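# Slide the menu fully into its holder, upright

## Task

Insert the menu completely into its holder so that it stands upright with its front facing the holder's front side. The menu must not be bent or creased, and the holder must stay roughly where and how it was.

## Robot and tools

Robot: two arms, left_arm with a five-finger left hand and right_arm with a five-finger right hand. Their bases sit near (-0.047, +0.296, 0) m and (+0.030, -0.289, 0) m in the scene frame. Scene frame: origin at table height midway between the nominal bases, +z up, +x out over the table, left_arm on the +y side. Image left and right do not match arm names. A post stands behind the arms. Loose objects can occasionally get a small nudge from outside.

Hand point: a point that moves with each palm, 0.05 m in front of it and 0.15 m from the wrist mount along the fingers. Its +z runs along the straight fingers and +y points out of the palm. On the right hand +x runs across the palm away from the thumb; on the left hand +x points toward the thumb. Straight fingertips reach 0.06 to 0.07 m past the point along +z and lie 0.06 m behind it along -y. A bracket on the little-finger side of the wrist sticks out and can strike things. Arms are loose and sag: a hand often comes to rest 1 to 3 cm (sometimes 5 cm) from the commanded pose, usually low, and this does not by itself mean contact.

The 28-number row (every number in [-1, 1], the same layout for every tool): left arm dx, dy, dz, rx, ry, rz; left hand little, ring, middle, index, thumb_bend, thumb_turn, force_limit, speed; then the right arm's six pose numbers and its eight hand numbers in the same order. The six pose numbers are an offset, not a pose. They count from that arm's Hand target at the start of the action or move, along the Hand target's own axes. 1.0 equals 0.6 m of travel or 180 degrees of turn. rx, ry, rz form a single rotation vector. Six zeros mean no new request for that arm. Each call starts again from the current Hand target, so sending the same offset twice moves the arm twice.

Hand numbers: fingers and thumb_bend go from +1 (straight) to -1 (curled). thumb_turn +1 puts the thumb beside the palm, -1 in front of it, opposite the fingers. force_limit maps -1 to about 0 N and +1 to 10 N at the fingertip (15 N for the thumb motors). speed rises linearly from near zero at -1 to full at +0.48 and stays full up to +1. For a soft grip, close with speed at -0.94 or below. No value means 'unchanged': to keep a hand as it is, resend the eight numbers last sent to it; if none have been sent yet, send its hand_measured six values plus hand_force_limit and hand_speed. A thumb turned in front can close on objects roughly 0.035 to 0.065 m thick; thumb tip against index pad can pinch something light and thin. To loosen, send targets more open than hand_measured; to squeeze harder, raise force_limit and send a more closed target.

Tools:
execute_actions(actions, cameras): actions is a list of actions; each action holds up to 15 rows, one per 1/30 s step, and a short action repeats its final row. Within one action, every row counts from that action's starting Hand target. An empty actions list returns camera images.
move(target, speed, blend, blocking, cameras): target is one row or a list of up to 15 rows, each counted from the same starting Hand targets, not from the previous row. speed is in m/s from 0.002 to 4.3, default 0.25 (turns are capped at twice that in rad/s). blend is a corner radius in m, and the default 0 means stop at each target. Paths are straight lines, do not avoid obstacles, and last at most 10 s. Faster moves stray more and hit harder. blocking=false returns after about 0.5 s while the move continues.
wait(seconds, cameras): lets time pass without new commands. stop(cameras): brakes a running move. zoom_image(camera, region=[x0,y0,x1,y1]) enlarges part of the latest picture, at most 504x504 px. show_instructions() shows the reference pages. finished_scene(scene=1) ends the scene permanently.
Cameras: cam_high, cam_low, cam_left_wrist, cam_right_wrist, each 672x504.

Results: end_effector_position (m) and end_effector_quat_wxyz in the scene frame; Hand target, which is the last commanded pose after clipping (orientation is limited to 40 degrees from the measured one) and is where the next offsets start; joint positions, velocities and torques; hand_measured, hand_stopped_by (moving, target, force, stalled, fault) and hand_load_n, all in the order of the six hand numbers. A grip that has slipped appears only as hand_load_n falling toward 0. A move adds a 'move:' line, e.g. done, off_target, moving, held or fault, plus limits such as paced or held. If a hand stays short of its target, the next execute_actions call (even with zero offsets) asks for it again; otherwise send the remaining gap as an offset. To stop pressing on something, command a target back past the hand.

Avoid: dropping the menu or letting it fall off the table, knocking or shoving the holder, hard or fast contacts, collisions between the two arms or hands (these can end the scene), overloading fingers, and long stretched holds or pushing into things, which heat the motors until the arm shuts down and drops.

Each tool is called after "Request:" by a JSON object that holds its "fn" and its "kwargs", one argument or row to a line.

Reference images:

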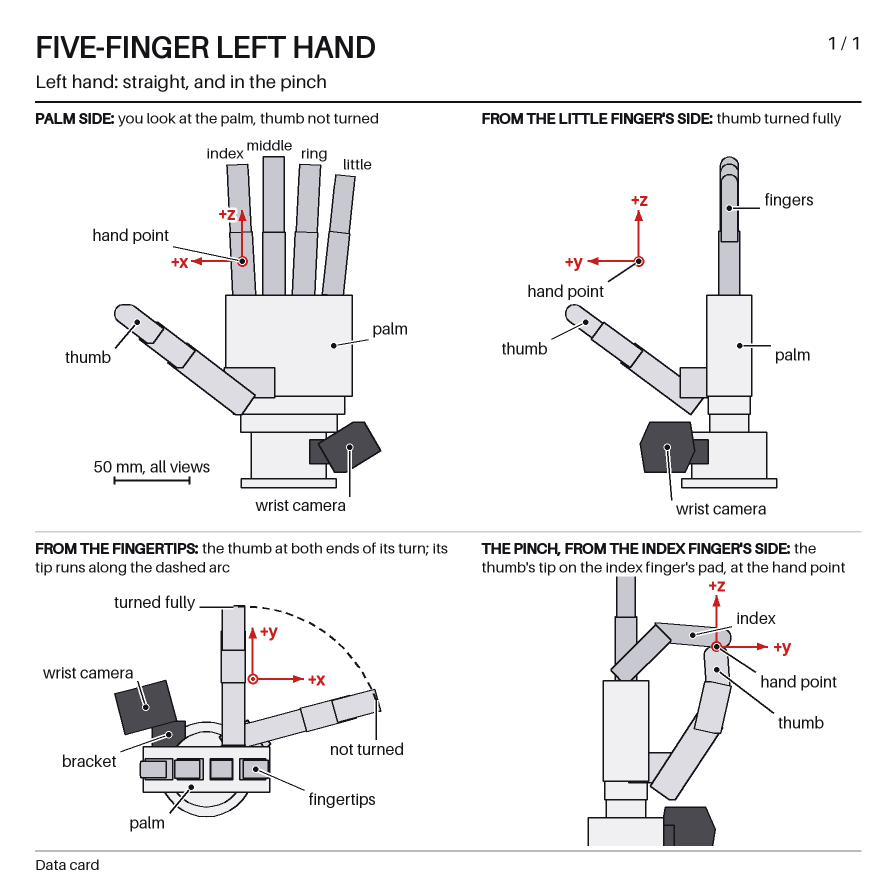

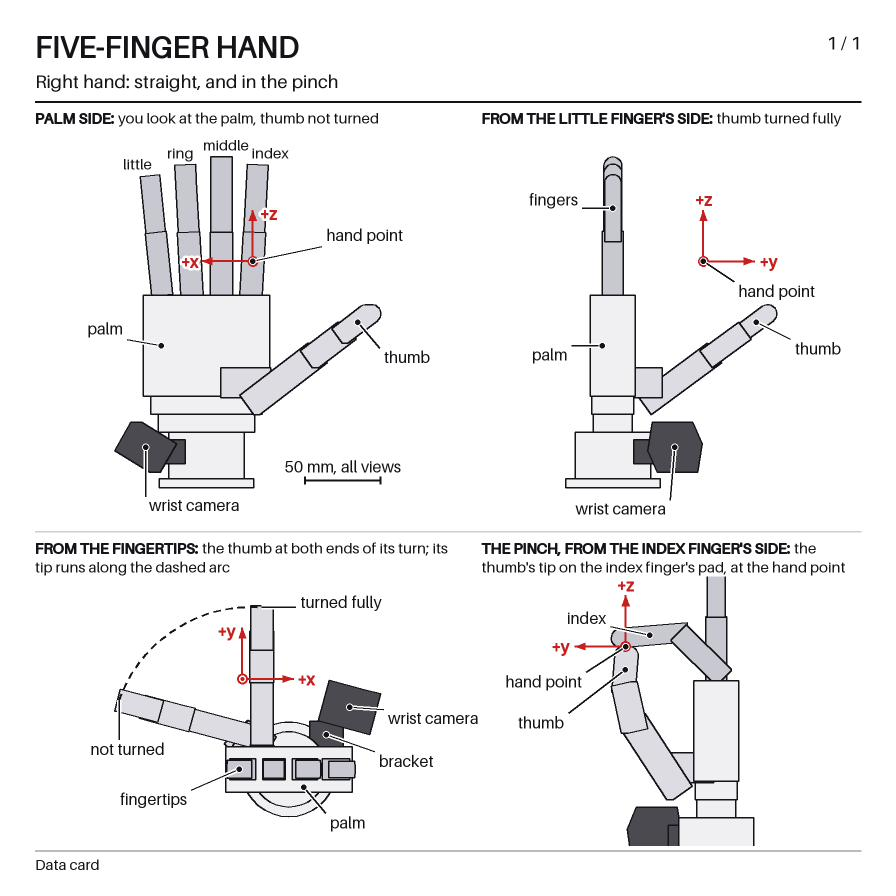

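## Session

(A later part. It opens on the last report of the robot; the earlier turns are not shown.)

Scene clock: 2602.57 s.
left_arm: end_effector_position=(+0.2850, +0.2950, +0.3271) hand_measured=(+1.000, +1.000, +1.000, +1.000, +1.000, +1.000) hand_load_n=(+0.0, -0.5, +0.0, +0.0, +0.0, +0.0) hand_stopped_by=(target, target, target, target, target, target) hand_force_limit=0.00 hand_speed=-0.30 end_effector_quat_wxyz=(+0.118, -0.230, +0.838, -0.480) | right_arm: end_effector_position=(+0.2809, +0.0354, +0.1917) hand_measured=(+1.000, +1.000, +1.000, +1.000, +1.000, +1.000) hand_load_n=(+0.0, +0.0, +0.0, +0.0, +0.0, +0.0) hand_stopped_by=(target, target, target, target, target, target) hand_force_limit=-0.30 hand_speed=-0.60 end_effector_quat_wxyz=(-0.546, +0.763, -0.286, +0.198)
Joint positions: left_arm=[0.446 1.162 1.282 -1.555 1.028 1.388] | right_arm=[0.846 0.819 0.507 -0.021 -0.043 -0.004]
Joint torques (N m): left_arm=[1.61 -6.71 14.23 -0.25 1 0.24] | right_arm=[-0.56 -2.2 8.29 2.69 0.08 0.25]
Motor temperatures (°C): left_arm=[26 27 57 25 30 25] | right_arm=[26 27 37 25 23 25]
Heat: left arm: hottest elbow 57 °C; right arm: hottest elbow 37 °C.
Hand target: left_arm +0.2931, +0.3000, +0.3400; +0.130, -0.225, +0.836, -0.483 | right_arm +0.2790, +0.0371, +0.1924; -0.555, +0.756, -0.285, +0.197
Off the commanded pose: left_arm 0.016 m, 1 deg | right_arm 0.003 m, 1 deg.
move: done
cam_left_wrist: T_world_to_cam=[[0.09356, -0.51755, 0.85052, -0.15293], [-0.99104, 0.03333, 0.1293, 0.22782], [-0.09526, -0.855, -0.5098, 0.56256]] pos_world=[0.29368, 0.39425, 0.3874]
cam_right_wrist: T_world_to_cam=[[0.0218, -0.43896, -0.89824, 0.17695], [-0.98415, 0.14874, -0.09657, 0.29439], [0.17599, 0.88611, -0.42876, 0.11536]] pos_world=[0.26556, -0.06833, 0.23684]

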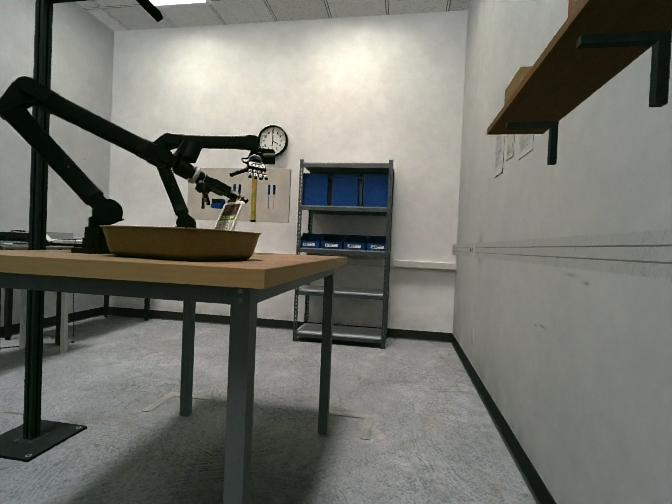

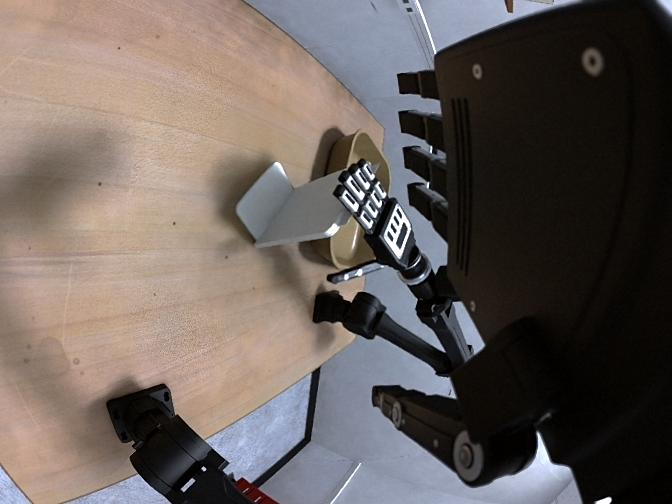

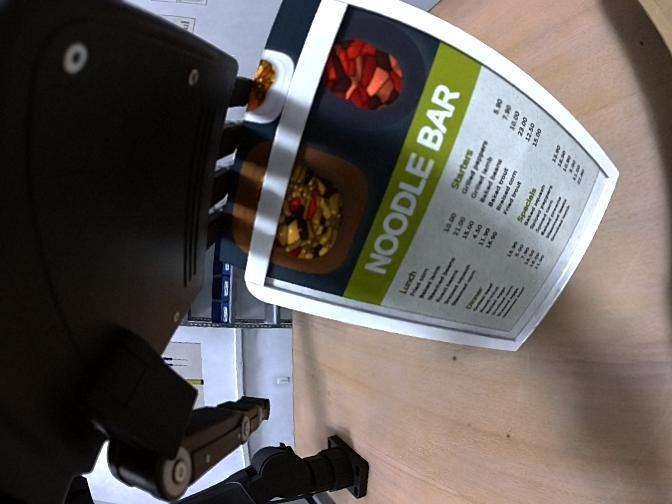

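Request:
{"fn": "move", "kwargs": {
  "target": [0,0,0,0,0,0,1,1,1,1,1,1,0,-0.3,-0.0003,0.0067,0,0,0,0,1,1,1,1,1,1,-0.3,-0.6],
  "speed": 0.03,
  "cameras": ["cam_low","cam_left_wrist","cam_right_wrist"]
}}

Request:
{"fn": "zoom_image", "kwargs": {
  "camera": "cam_left_wrist",
  "region": [320, 150, 400, 240]
}}

Request:
{"fn": "zoom_image", "kwargs": {
  "camera": "cam_low",
  "region": [210, 170, 260, 220]
}}

Request:
{"fn": "zoom_image", "kwargs": {
  "camera": "cam_right_wrist",
  "region": [200, 0, 400, 310]
}}

Scene clock: 2608.97 s.
left_arm: end_effector_position=(+0.2850, +0.2950, +0.3271) hand_measured=(+1.000, +1.000, +1.000, +1.000, +1.000, +1.000) hand_load_n=(+0.0, +0.0, +0.0, +0.0, +0.0, +0.0) hand_stopped_by=(target, target, target, target, target, target) hand_force_limit=0.00 hand_speed=-0.30 end_effector_quat_wxyz=(+0.118, -0.230, +0.838, -0.480) | right_arm: end_effector_position=(+0.2804, +0.0344, +0.1881) hand_measured=(+1.000, +1.000, +1.000, +1.000, +1.000, +1.000) hand_load_n=(+0.0, +0.0, +0.0, +0.0, -0.5, -0.5) hand_stopped_by=(target, target, target, target, target, target) hand_force_limit=-0.30 hand_speed=-0.60 end_effector_quat_wxyz=(-0.545, +0.763, -0.284, +0.199)
Joint positions: left_arm=[0.446 1.162 1.282 -1.555 1.028 1.388] | right_arm=[0.846 0.819 0.497 -0.01 -0.043 -0.009]
Joint torques (N m): left_arm=[1.67 -6.65 14.23 -0.25 1 0.24] | right_arm=[-0.32 -2.14 8.24 2.63 0.1 0.25]
Motor temperatures (°C): left_arm=[26 27 57 25 30 25] | right_arm=[26 27 37 25 23 25]
Heat: left arm: hottest elbow 57 °C; right arm: hottest elbow 37 °C.
Hand target: left_arm +0.2931, +0.3000, +0.3400; +0.130, -0.225, +0.836, -0.483 | right_arm +0.2780, +0.0363, +0.1885; -0.555, +0.757, -0.285, +0.197
Off the commanded pose: left_arm 0.016 m, 1 deg | right_arm 0.003 m, 1 deg.
move: done
cam_left_wrist: T_world_to_cam=[[0.09356, -0.51755, 0.85052, -0.15293], [-0.99104, 0.03333, 0.1293, 0.22782], [-0.09526, -0.855, -0.5098, 0.56256]] pos_world=[0.29368, 0.39425, 0.3874]
cam_right_wrist: T_world_to_cam=[[0.0259, -0.44092, -0.89717, 0.17203], [-0.98399, 0.14704, -0.10068, 0.2945], [0.17631, 0.88542, -0.43006, 0.11495]] pos_world=[0.26506, -0.06923, 0.23342]

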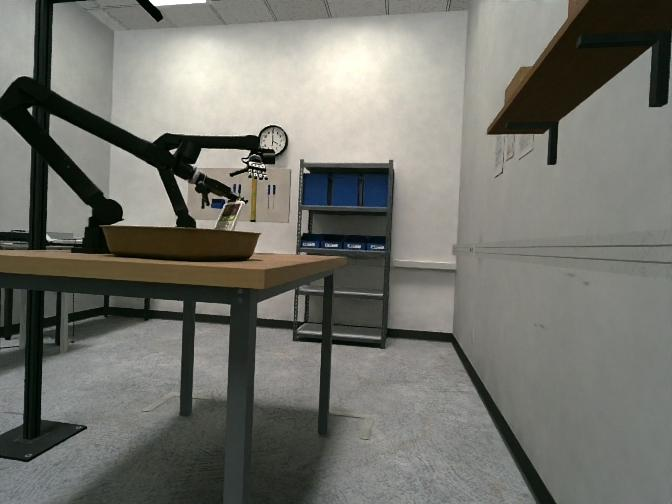

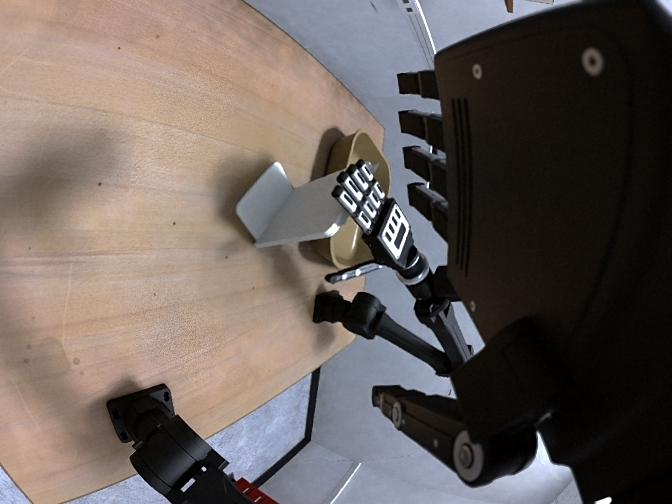

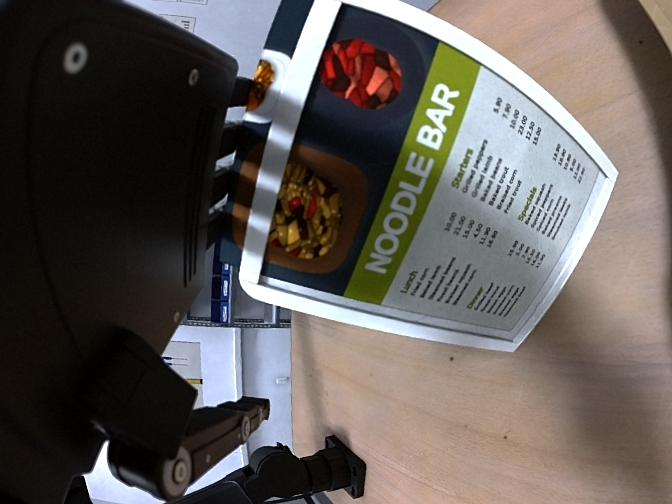

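Scaled by 5.600 from the camera's image (finer frame: 960x720).

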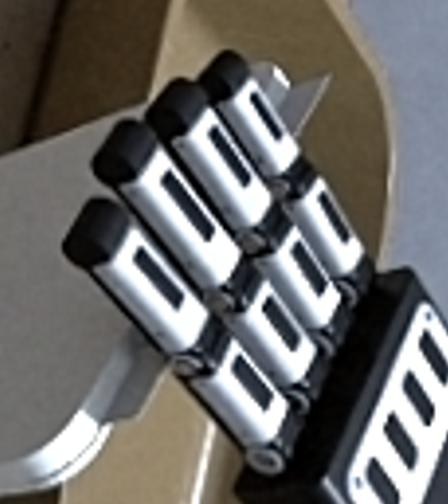

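Scaled by 10.080 from the camera's image (finer frame: 960x720).

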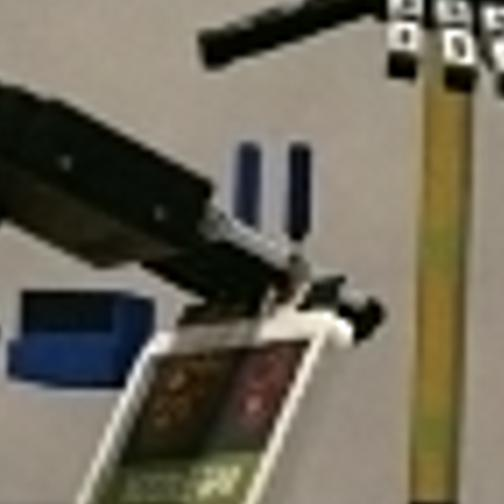

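Scaled by 1.626 from the camera's image (finer frame: 960x720).

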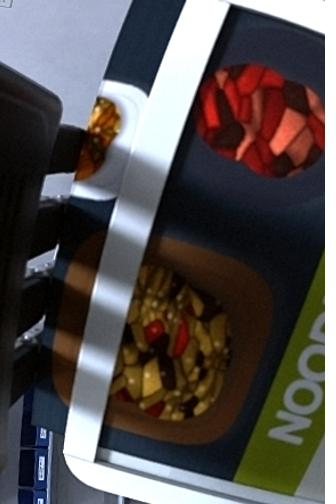

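Request:
{"fn": "move", "kwargs": {
  "target": [0,0,0,0,0,0,1,1,1,1,1,1,0,-0.3,-0.0003,0.0067,0,0,0,0,1,1,1,1,1,1,-0.3,-0.6],
  "speed": 0.03,
  "cameras": ["cam_low","cam_left_wrist","cam_right_wrist"]
}}

Request:
{"fn": "zoom_image", "kwargs": {
  "camera": "cam_left_wrist",
  "region": [320, 150, 400, 240]
}}

Request:
{"fn": "zoom_image", "kwargs": {
  "camera": "cam_low",
  "region": [210, 170, 260, 220]
}}

Request:
{"fn": "zoom_image", "kwargs": {
  "camera": "cam_right_wrist",
  "region": [200, 0, 400, 310]
}}

Scene clock: 2617.23 s.
left_arm: end_effector_position=(+0.2850, +0.2950, +0.3271) hand_measured=(+1.000, +1.000, +1.000, +1.000, +1.000, +1.000) hand_load_n=(+0.0, +0.0, +0.0, +0.0, -0.5, +0.0) hand_stopped_by=(target, target, target, target, target, target) hand_force_limit=0.00 hand_speed=-0.30 end_effector_quat_wxyz=(+0.118, -0.230, +0.838, -0.480) | right_arm: end_effector_position=(+0.2798, +0.0334, +0.1844) hand_measured=(+1.000, +1.000, +1.000, +1.000, +1.000, +1.000) hand_load_n=(+0.0, +0.0, -0.5, +0.0, +0.0, +0.0) hand_stopped_by=(target, target, target, target, target, target) hand_force_limit=-0.30 hand_speed=-0.60 end_effector_quat_wxyz=(-0.545, +0.764, -0.282, +0.201)
Joint positions: left_arm=[0.446 1.162 1.282 -1.555 1.028 1.388] | right_arm=[0.846 0.819 0.487 0.001 -0.043 -0.014]
Joint torques (N m): left_arm=[1.61 -6.71 14.23 -0.24 1 0.24] | right_arm=[-0.26 -2.2 8.17 2.7 0.13 0.26]
Motor temperatures (°C): left_arm=[26 27 57 25 30 25] | right_arm=[26 27 37 25 23 25]
Heat: left arm: hottest elbow 57 °C; right arm: hottest elbow 37 °C.
Hand target: left_arm +0.2931, +0.3000, +0.3400; +0.130, -0.225, +0.836, -0.483 | right_arm +0.2771, +0.0355, +0.1847; -0.555, +0.756, -0.285, +0.197
Off the commanded pose: left_arm 0.016 m, 1 deg | right_arm 0.003 m, 1 deg.
move: done
cam_left_wrist: T_world_to_cam=[[0.09356, -0.51755, 0.85052, -0.15293], [-0.99104, 0.03333, 0.1293, 0.22782], [-0.09526, -0.855, -0.5098, 0.56256]] pos_world=[0.29368, 0.39425, 0.3874]
cam_right_wrist: T_world_to_cam=[[0.02986, -0.44314, -0.89596, 0.16697], [-0.98384, 0.14527, -0.10464, 0.29435], [0.17653, 0.88461, -0.43164, 0.11471]] pos_world=[0.26436, -0.07024, 0.22991]

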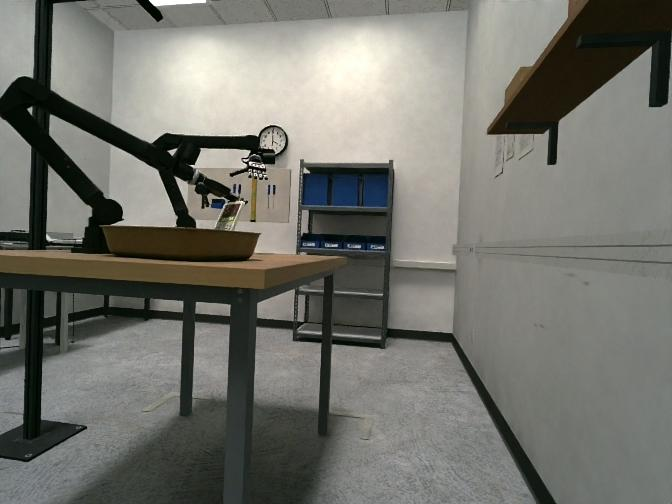

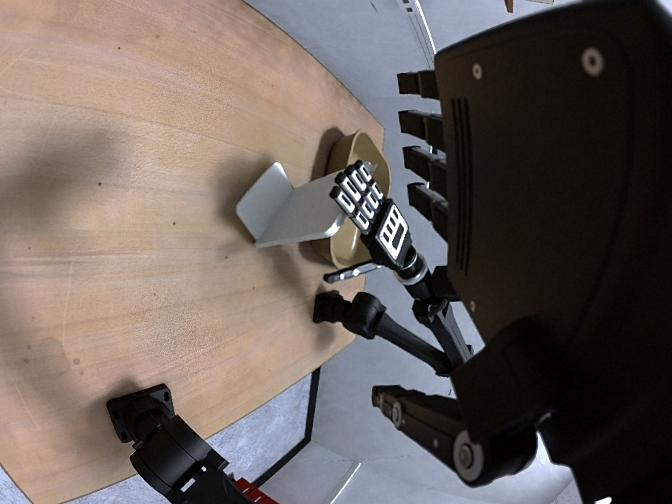

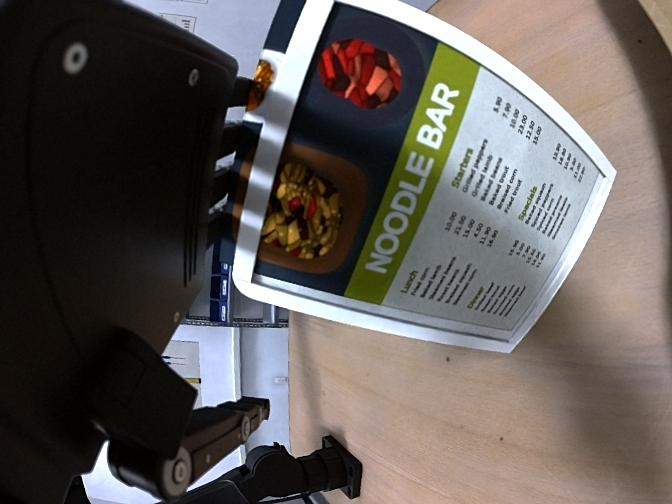

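Scaled by 5.600 from the camera's image (finer frame: 960x720).

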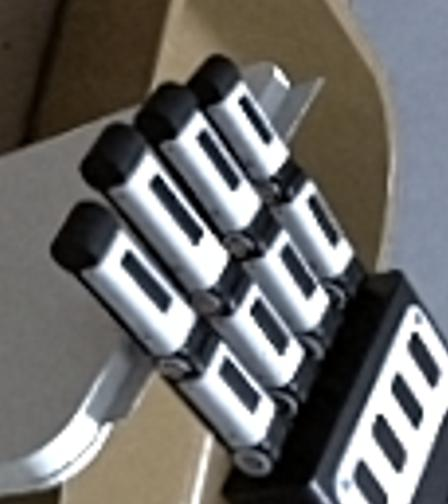

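Scaled by 10.080 from the camera's image (finer frame: 960x720).

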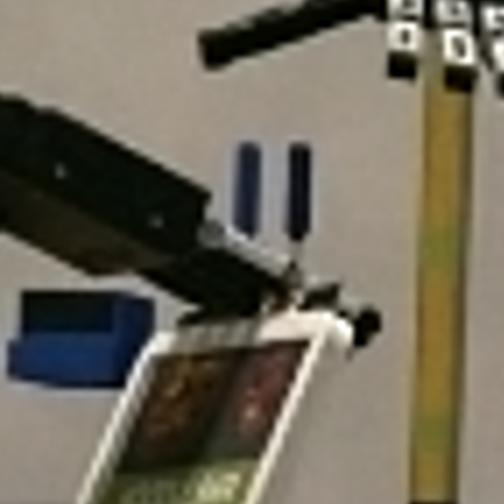

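Scaled by 1.626 from the camera's image (finer frame: 960x720).

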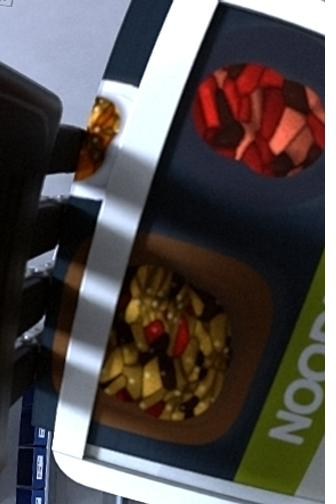

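Request:
{"fn": "move", "kwargs": {
  "target": [0,0,0,0,0,0,1,1,1,1,1,1,0,-0.3,-0.0003,0.0067,0,0,0,0,1,1,1,1,1,1,-0.3,-0.6],
  "speed": 0.03,
  "cameras": ["cam_low","cam_left_wrist","cam_right_wrist"]
}}

Request:
{"fn": "zoom_image", "kwargs": {
  "camera": "cam_left_wrist",
  "region": [320, 150, 400, 240]
}}

Request:
{"fn": "zoom_image", "kwargs": {
  "camera": "cam_low",
  "region": [210, 170, 260, 220]
}}

Request:
{"fn": "zoom_image", "kwargs": {
  "camera": "cam_right_wrist",
  "region": [200, 0, 400, 310]
}}

Scene clock: 2623.47 s.
left_arm: end_effector_position=(+0.2850, +0.2950, +0.3271) hand_measured=(+1.000, +1.000, +1.000, +1.000, +1.000, +1.000) hand_load_n=(+0.0, +0.0, -0.5, +0.0, +0.0, +0.0) hand_stopped_by=(target, target, target, target, target, target) hand_force_limit=0.00 hand_speed=-0.30 end_effector_quat_wxyz=(+0.118, -0.230, +0.838, -0.480) | right_arm: end_effector_position=(+0.2793, +0.0328, +0.1818) hand_measured=(+1.000, +1.000, +1.000, +1.000, +1.000, +1.000) hand_load_n=(+0.0, +0.0, +0.0, +0.0, +0.0, +0.0) hand_stopped_by=(target, target, target, target, target, target) hand_force_limit=-0.30 hand_speed=-0.60 end_effector_quat_wxyz=(-0.546, +0.763, -0.282, +0.201)
Joint positions: left_arm=[0.446 1.162 1.282 -1.555 1.028 1.388] | right_arm=[0.846 0.819 0.477 0.013 -0.043 -0.014]
Joint torques (N m): left_arm=[1.61 -6.65 14.22 -0.24 1 0.24] | right_arm=[0.03 -2.08 8.03 2.62 0.14 0.28]
Motor temperatures (°C): left_arm=[26 27 57 25 30 25] | right_arm=[26 27 37 25 23 25]
Heat: left arm: hottest elbow 57 °C; right arm: hottest elbow 37 °C.
Hand target: left_arm +0.2931, +0.3000, +0.3400; +0.130, -0.225, +0.836, -0.483 | right_arm +0.2761, +0.0348, +0.1809; -0.555, +0.756, -0.285, +0.197
Off the commanded pose: left_arm 0.016 m, 1 deg | right_arm 0.004 m, 1 deg.
move: done
cam_left_wrist: T_world_to_cam=[[0.09356, -0.51755, 0.85052, -0.15293], [-0.99104, 0.03333, 0.1293, 0.22782], [-0.09526, -0.855, -0.5098, 0.56256]] pos_world=[0.29368, 0.39425, 0.3874]
cam_right_wrist: T_world_to_cam=[[0.03173, -0.44107, -0.89691, 0.16409], [-0.98362, 0.14552, -0.10636, 0.29391], [0.17743, 0.8856, -0.42923, 0.11342]] pos_world=[0.26377, -0.07084, 0.22711]

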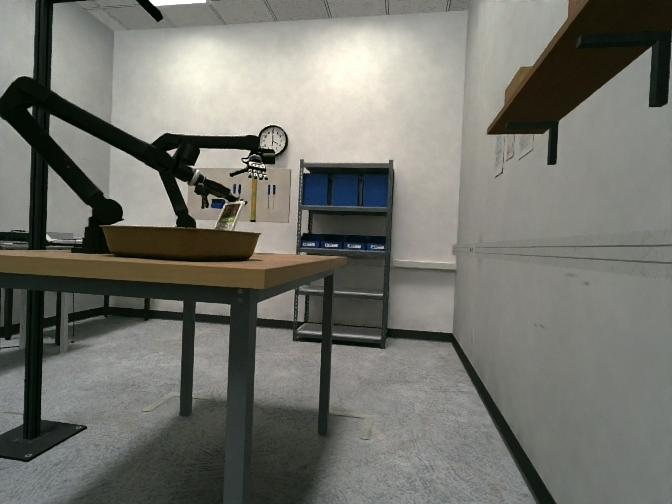

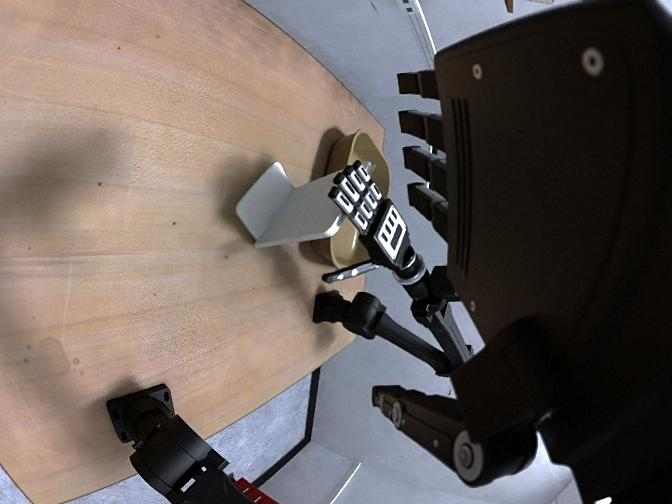

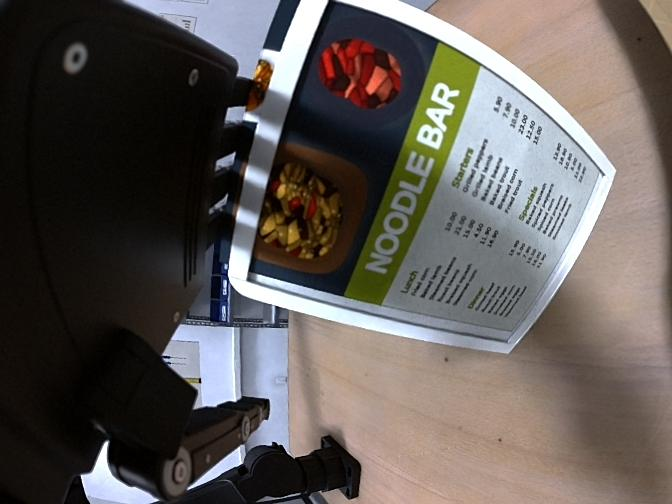

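Scaled by 5.600 from the camera's image (finer frame: 960x720).

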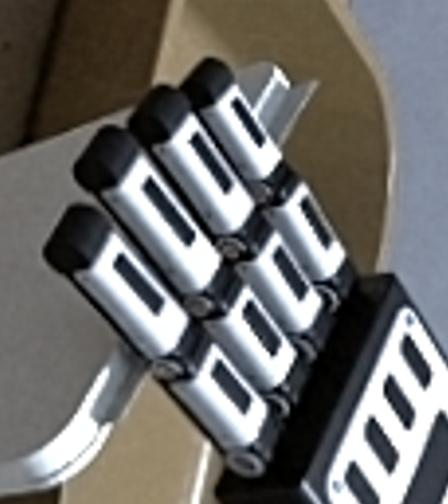

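Scaled by 10.080 from the camera's image (finer frame: 960x720).

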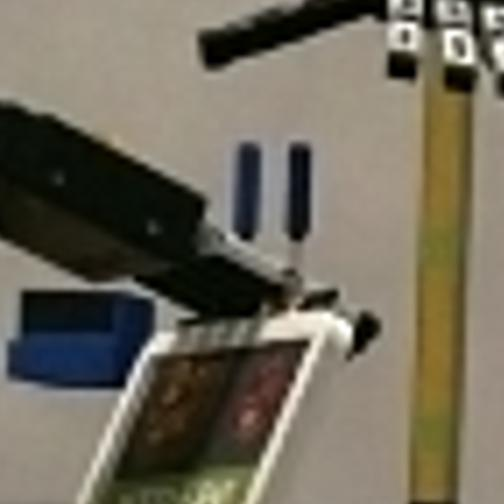

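Scaled by 1.626 from the camera's image (finer frame: 960x720).

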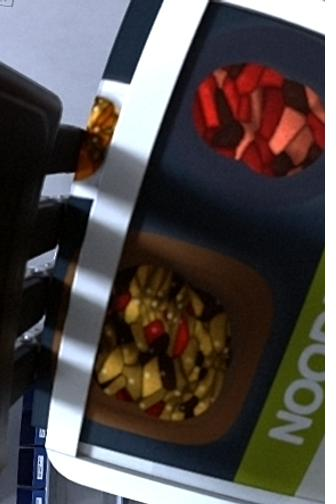

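Request:
{"fn": "move", "kwargs": {
  "target": [0,0,0,0,0,0,1,1,1,1,1,1,0,-0.3,-0.0003,0.0067,0,0,0,0,1,1,1,1,1,1,-0.3,-0.6],
  "speed": 0.03,
  "cameras": ["cam_low","cam_left_wrist","cam_right_wrist"]
}}

Request:
{"fn": "zoom_image", "kwargs": {
  "camera": "cam_left_wrist",
  "region": [320, 150, 400, 240]
}}

Request:
{"fn": "zoom_image", "kwargs": {
  "camera": "cam_low",
  "region": [210, 170, 260, 220]
}}

Request:
{"fn": "zoom_image", "kwargs": {
  "camera": "cam_right_wrist",
  "region": [200, 0, 400, 310]
}}

Scene clock: 2637.63 s.
left_arm: end_effector_position=(+0.2850, +0.2950, +0.3271) hand_measured=(+1.000, +1.000, +1.000, +1.000, +1.000, +1.000) hand_load_n=(+0.0, +0.0, +0.0, +0.0, +0.0, +0.0) hand_stopped_by=(target, target, target, target, target, target) hand_force_limit=0.00 hand_speed=-0.30 end_effector_quat_wxyz=(+0.118, -0.230, +0.838, -0.480) | right_arm: end_effector_position=(+0.2792, +0.0327, +0.1808) hand_measured=(+1.000, +1.000, +1.000, +1.000, +1.000, +1.000) hand_load_n=(+0.0, +0.0, +0.0, +0.0, +0.0, -0.5) hand_stopped_by=(target, target, target, target, target, target) hand_force_limit=-0.30 hand_speed=-0.60 end_effector_quat_wxyz=(-0.549, +0.761, -0.281, +0.202)
Joint positions: left_arm=[0.446 1.162 1.282 -1.555 1.028 1.388] | right_arm=[0.846 0.818 0.469 0.029 -0.043 -0.014]
Joint torques (N m): left_arm=[1.67 -6.65 14.22 -0.24 1 0.24] | right_arm=[-0.03 -1.73 7.88 2.54 0.16 0.27]
Motor temperatures (°C): left_arm=[26 27 57 25 30 25] | right_arm=[26 27 36 25 23 25]
Heat: left arm: hottest elbow 57 °C; right arm: hottest elbow 36 °C.
Hand target: left_arm +0.2931, +0.3000, +0.3400; +0.130, -0.225, +0.836, -0.483 | right_arm +0.2751, +0.0340, +0.1772; -0.555, +0.756, -0.285, +0.197
Off the commanded pose: left_arm 0.016 m, 1 deg | right_arm 0.006 m, 1 deg.
move: done
cam_left_wrist: T_world_to_cam=[[0.09356, -0.51755, 0.85052, -0.15293], [-0.99104, 0.03333, 0.1293, 0.22782], [-0.09526, -0.855, -0.5098, 0.56256]] pos_world=[0.29368, 0.39425, 0.3874]
cam_right_wrist: T_world_to_cam=[[0.03673, -0.4357, -0.89934, 0.16201], [-0.98303, 0.14613, -0.11094, 0.29441], [0.17975, 0.88815, -0.42294, 0.11124]] pos_world=[0.26347, -0.07123, 0.22542]

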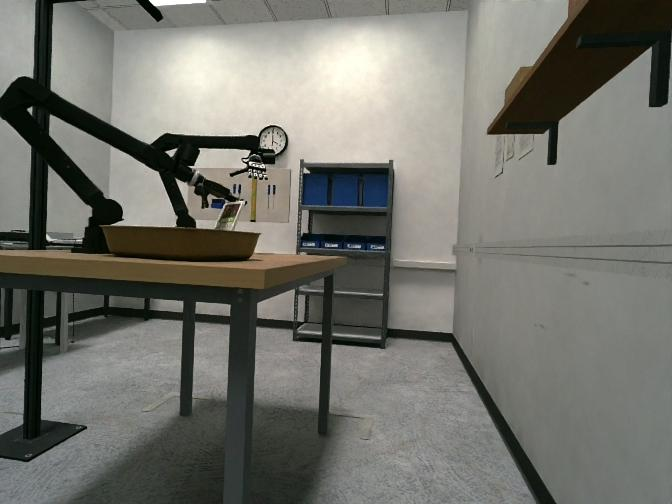

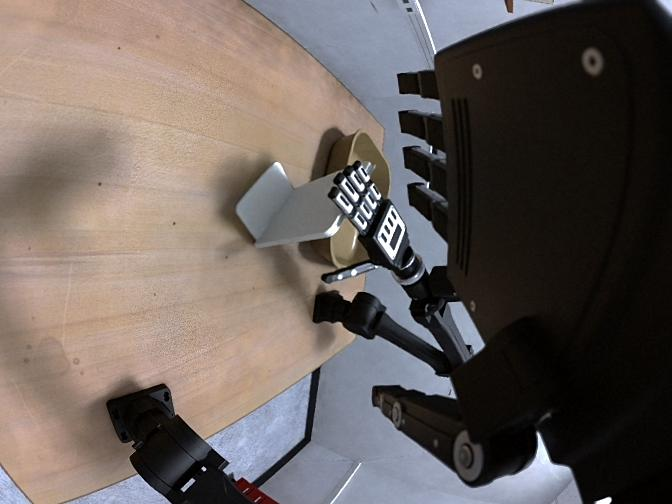

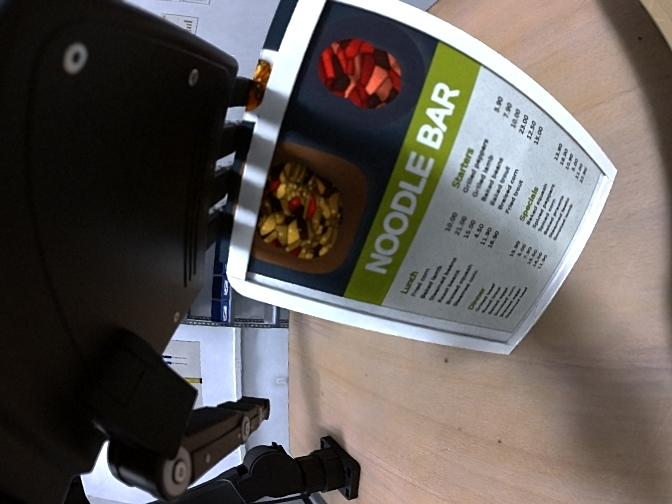

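Scaled by 5.600 from the camera's image (finer frame: 960x720).

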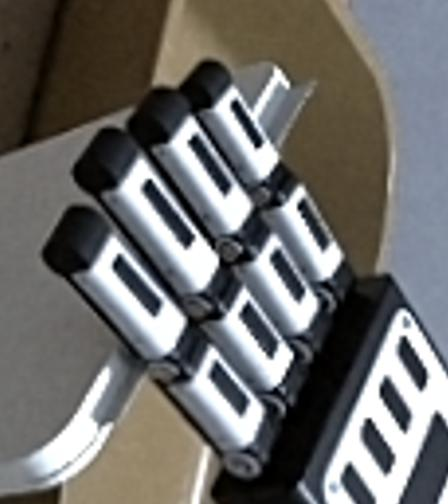

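Scaled by 10.080 from the camera's image (finer frame: 960x720).

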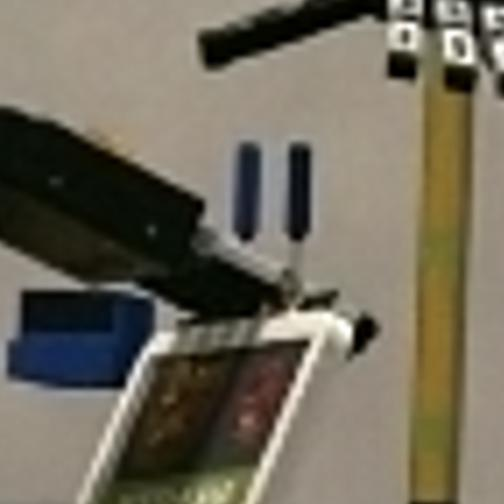

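Scaled by 1.626 from the camera's image (finer frame: 960x720).

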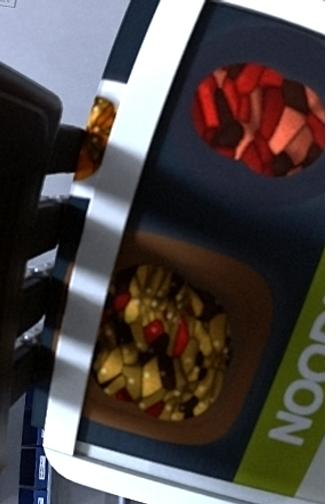

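Request:
{"fn": "zoom_image", "kwargs": {
  "camera": "cam_right_wrist",
  "region": [220, 0, 320, 150]
}}

Request:
{"fn": "zoom_image", "kwargs": {
  "camera": "cam_right_wrist",
  "region": [200, 150, 300, 300]
}}

Request:
{"fn": "zoom_image", "kwargs": {
  "camera": "cam_right_wrist",
  "region": [320, 0, 640, 360]
}}

Request:
{"fn": "zoom_image", "kwargs": {
  "camera": "cam_left_wrist",
  "region": [325, 195, 365, 240]
}}

Scaled by 3.360 from the camera's image (finer frame: 960x720).

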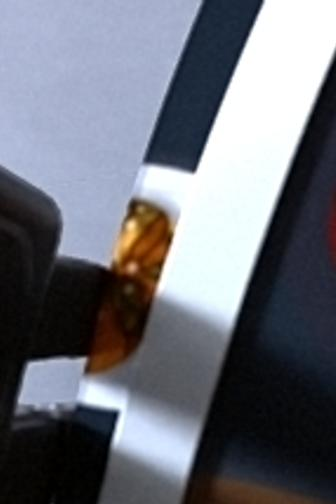

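Scaled by 3.360 from the camera's image (finer frame: 960x720).

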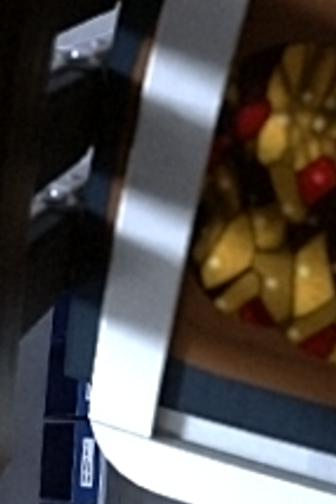

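Scaled by 1.400 from the camera's image (finer frame: 960x720).

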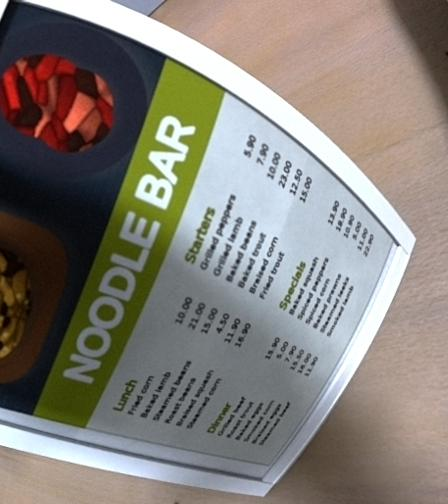

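Scaled by 11.200 from the camera's image (finer frame: 960x720).

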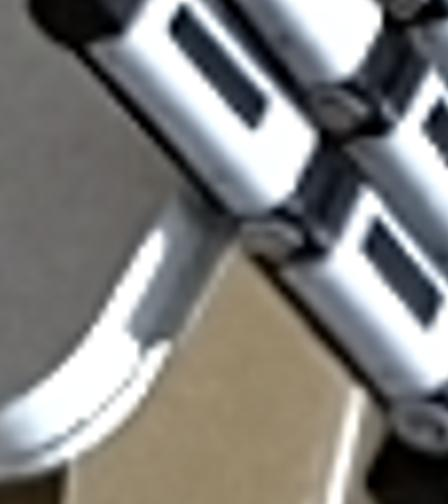

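Request:
{"fn": "zoom_image", "kwargs": {
  "camera": "cam_right_wrist",
  "region": [490, 140, 630, 360]
}}

Request:
{"fn": "zoom_image", "kwargs": {
  "camera": "cam_right_wrist",
  "region": [230, 250, 530, 360]
}}

Scaled by 2.291 from the camera's image (finer frame: 960x720).

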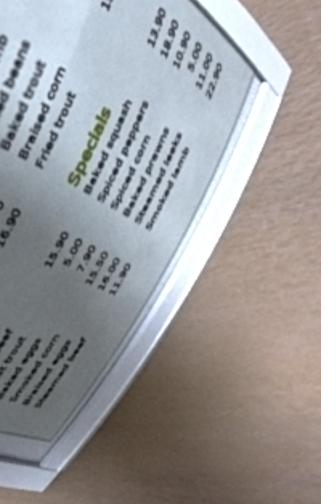

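Scaled by 1.680 from the camera's image (finer frame: 960x720).

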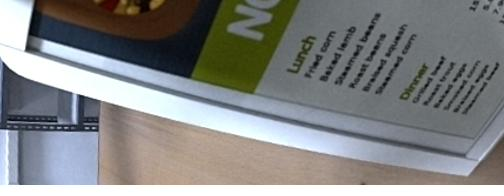

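Request:
{"fn": "move", "kwargs": {
  "target": [0,0,0,0,0,0,1,1,1,1,1,1,0,-0.3,-0.0023,0.0067,0,0,0,0.0083,1,1,1,1,1,1,-0.3,-0.6],
  "speed": 0.03,
  "cameras": ["cam_low","cam_left_wrist","cam_right_wrist"]
}}

Request:
{"fn": "zoom_image", "kwargs": {
  "camera": "cam_left_wrist",
  "region": [320, 150, 400, 240]
}}

Request:
{"fn": "zoom_image", "kwargs": {
  "camera": "cam_low",
  "region": [210, 170, 260, 220]
}}

Request:
{"fn": "zoom_image", "kwargs": {
  "camera": "cam_right_wrist",
  "region": [200, 0, 400, 310]
}}

Scene clock: 2692.80 s.
left_arm: end_effector_position=(+0.2850, +0.2950, +0.3271) hand_measured=(+1.000, +1.000, +1.000, +1.000, +1.000, +1.000) hand_load_n=(+0.0, +0.0, +0.0, +0.0, +0.0, +0.0) hand_stopped_by=(target, target, target, target, target, target) hand_force_limit=0.00 hand_speed=-0.30 end_effector_quat_wxyz=(+0.118, -0.230, +0.838, -0.480) | right_arm: end_effector_position=(+0.2779, +0.0333, +0.1792) hand_measured=(+1.000, +1.000, +1.000, +1.000, +1.000, +1.000) hand_load_n=(+0.5, +0.0, +0.0, +0.0, +0.0, +0.0) hand_stopped_by=(target, target, target, target, target, target) hand_force_limit=-0.30 hand_speed=-0.60 end_effector_quat_wxyz=(-0.554, +0.756, -0.288, +0.198)
Joint positions: left_arm=[0.446 1.162 1.282 -1.555 1.028 1.388] | right_arm=[0.846 0.818 0.458 0.045 -0.043 0.008]
Joint torques (N m): left_arm=[1.61 -6.65 14.22 -0.24 1 0.24] | right_arm=[0.03 -1.67 7.64 2.39 0.12 0.31]
Motor temperatures (°C): left_arm=[26 27 57 25 30 25] | right_arm=[26 27 37 25 23 25]
Heat: left arm: hottest elbow 57 °C; right arm: hottest elbow 37 °C.
Hand target: left_arm +0.2931, +0.3000, +0.3400; +0.130, -0.225, +0.836, -0.483 | right_arm +0.2731, +0.0339, +0.1731; -0.557, +0.753, -0.295, +0.189
Off the commanded pose: left_arm 0.016 m, 1 deg | right_arm 0.008 m, 1 deg.
move: done
cam_left_wrist: T_world_to_cam=[[0.09356, -0.51755, 0.85052, -0.15293], [-0.99104, 0.03333, 0.1293, 0.22782], [-0.09526, -0.855, -0.5098, 0.56256]] pos_world=[0.29368, 0.39425, 0.3874]
cam_right_wrist: T_world_to_cam=[[0.0238, -0.41962, -0.90739, 0.16537], [-0.98316, 0.15468, -0.09732, 0.29021], [0.18119, 0.89442, -0.40888, 0.10712]] pos_world=[0.26198, -0.0713, 0.22209]

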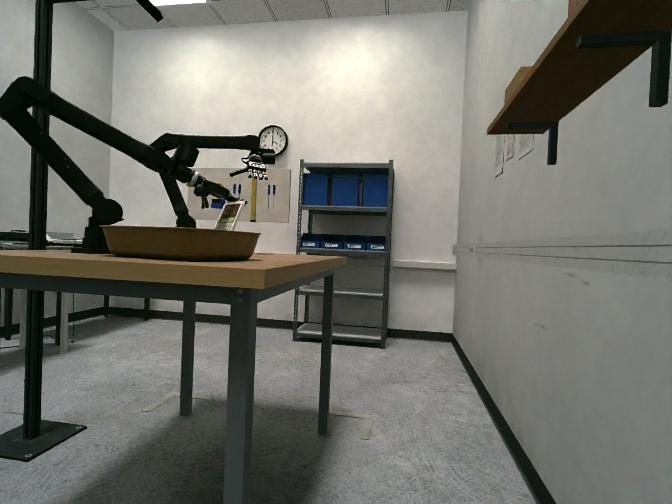

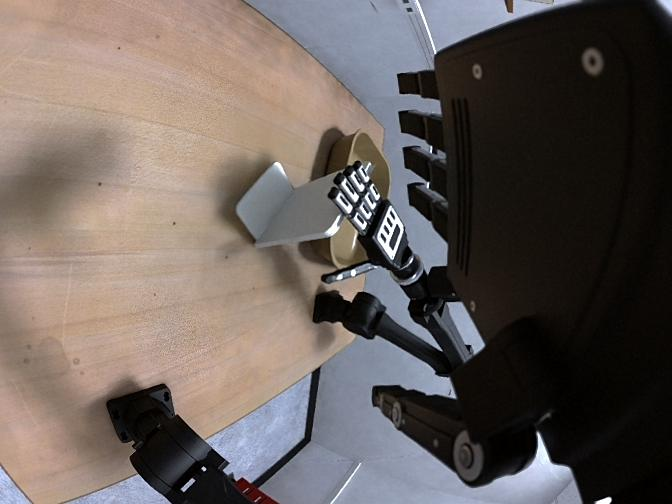

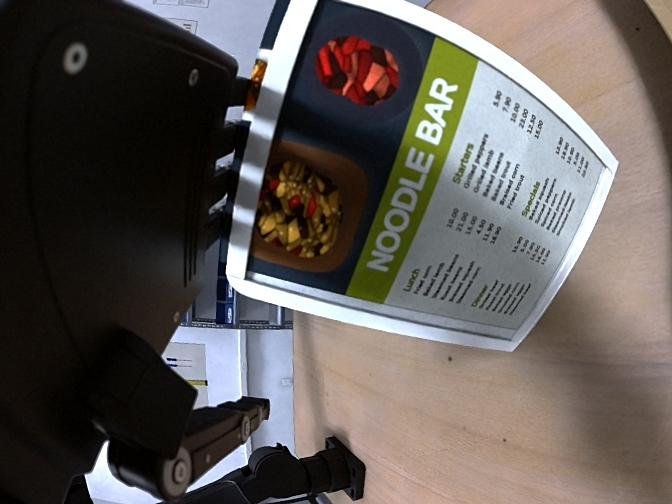

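Scaled by 5.600 from the camera's image (finer frame: 960x720).

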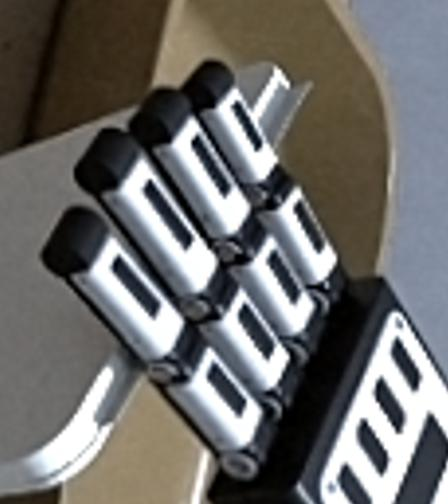

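Scaled by 10.080 from the camera's image (finer frame: 960x720).

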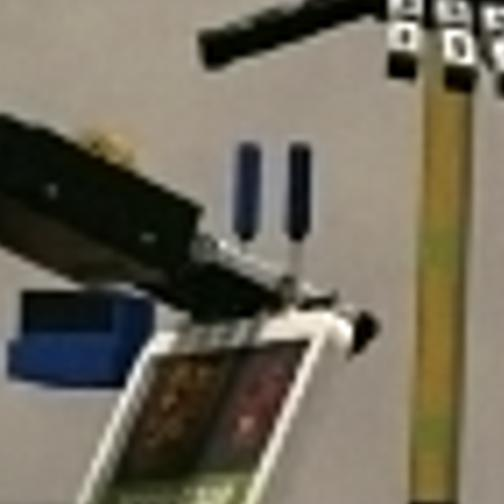

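Scaled by 1.626 from the camera's image (finer frame: 960x720).

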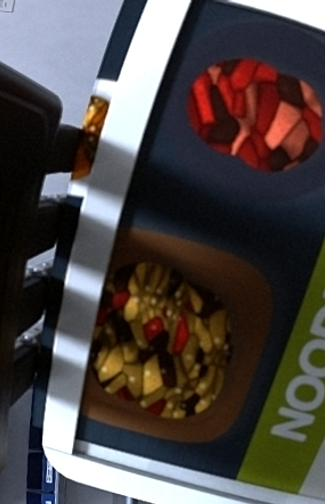

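Request:
{"fn": "zoom_image", "kwargs": {
  "camera": "cam_right_wrist",
  "region": [490, 140, 630, 360]
}}

Request:
{"fn": "zoom_image", "kwargs": {
  "camera": "cam_low",
  "region": [205, 190, 255, 240]
}}

Request:
{"fn": "zoom_image", "kwargs": {
  "camera": "cam_left_wrist",
  "region": [325, 195, 365, 240]
}}

Scaled by 2.291 from the camera's image (finer frame: 960x720).

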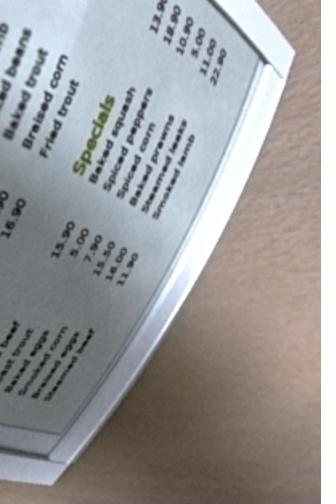

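Scaled by 10.080 from the camera's image (finer frame: 960x720).

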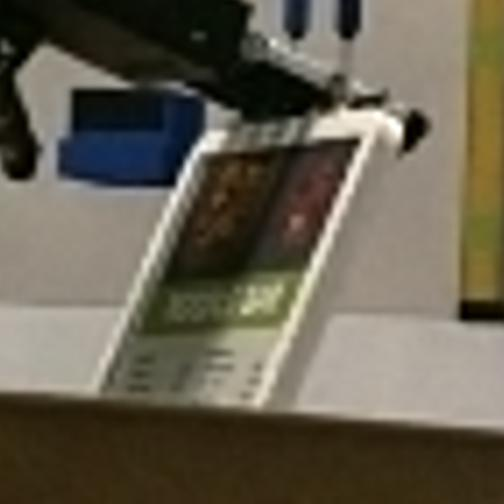

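Scaled by 11.200 from the camera's image (finer frame: 960x720).

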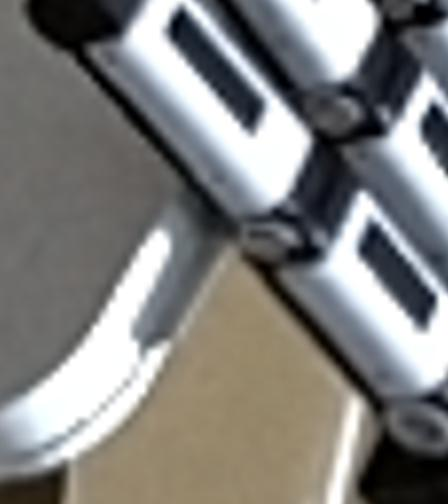

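Request:
{"fn": "zoom_image", "kwargs": {
  "camera": "cam_right_wrist",
  "region": [500, 290, 550, 360]
}}

Request:
{"fn": "zoom_image", "kwargs": {
  "camera": "cam_right_wrist",
  "region": [580, 140, 630, 210]
}}

Request:
{"fn": "zoom_image", "kwargs": {
  "camera": "cam_right_wrist",
  "region": [220, 240, 300, 310]
}}

Scaled by 7.200 from the camera's image (finer frame: 960x720).

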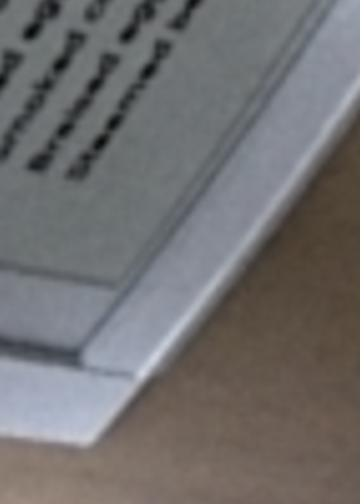

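Scaled by 7.200 from the camera's image (finer frame: 960x720).

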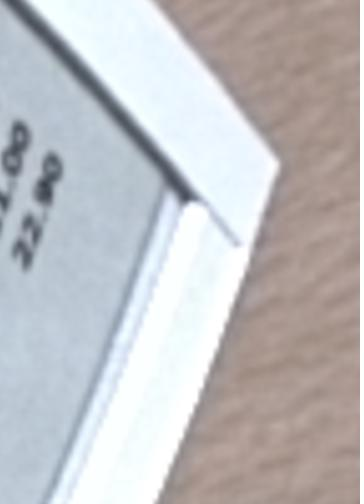

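Scaled by 6.300 from the camera's image (finer frame: 960x720).

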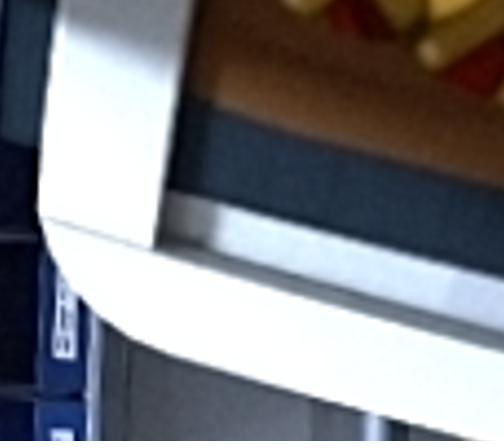

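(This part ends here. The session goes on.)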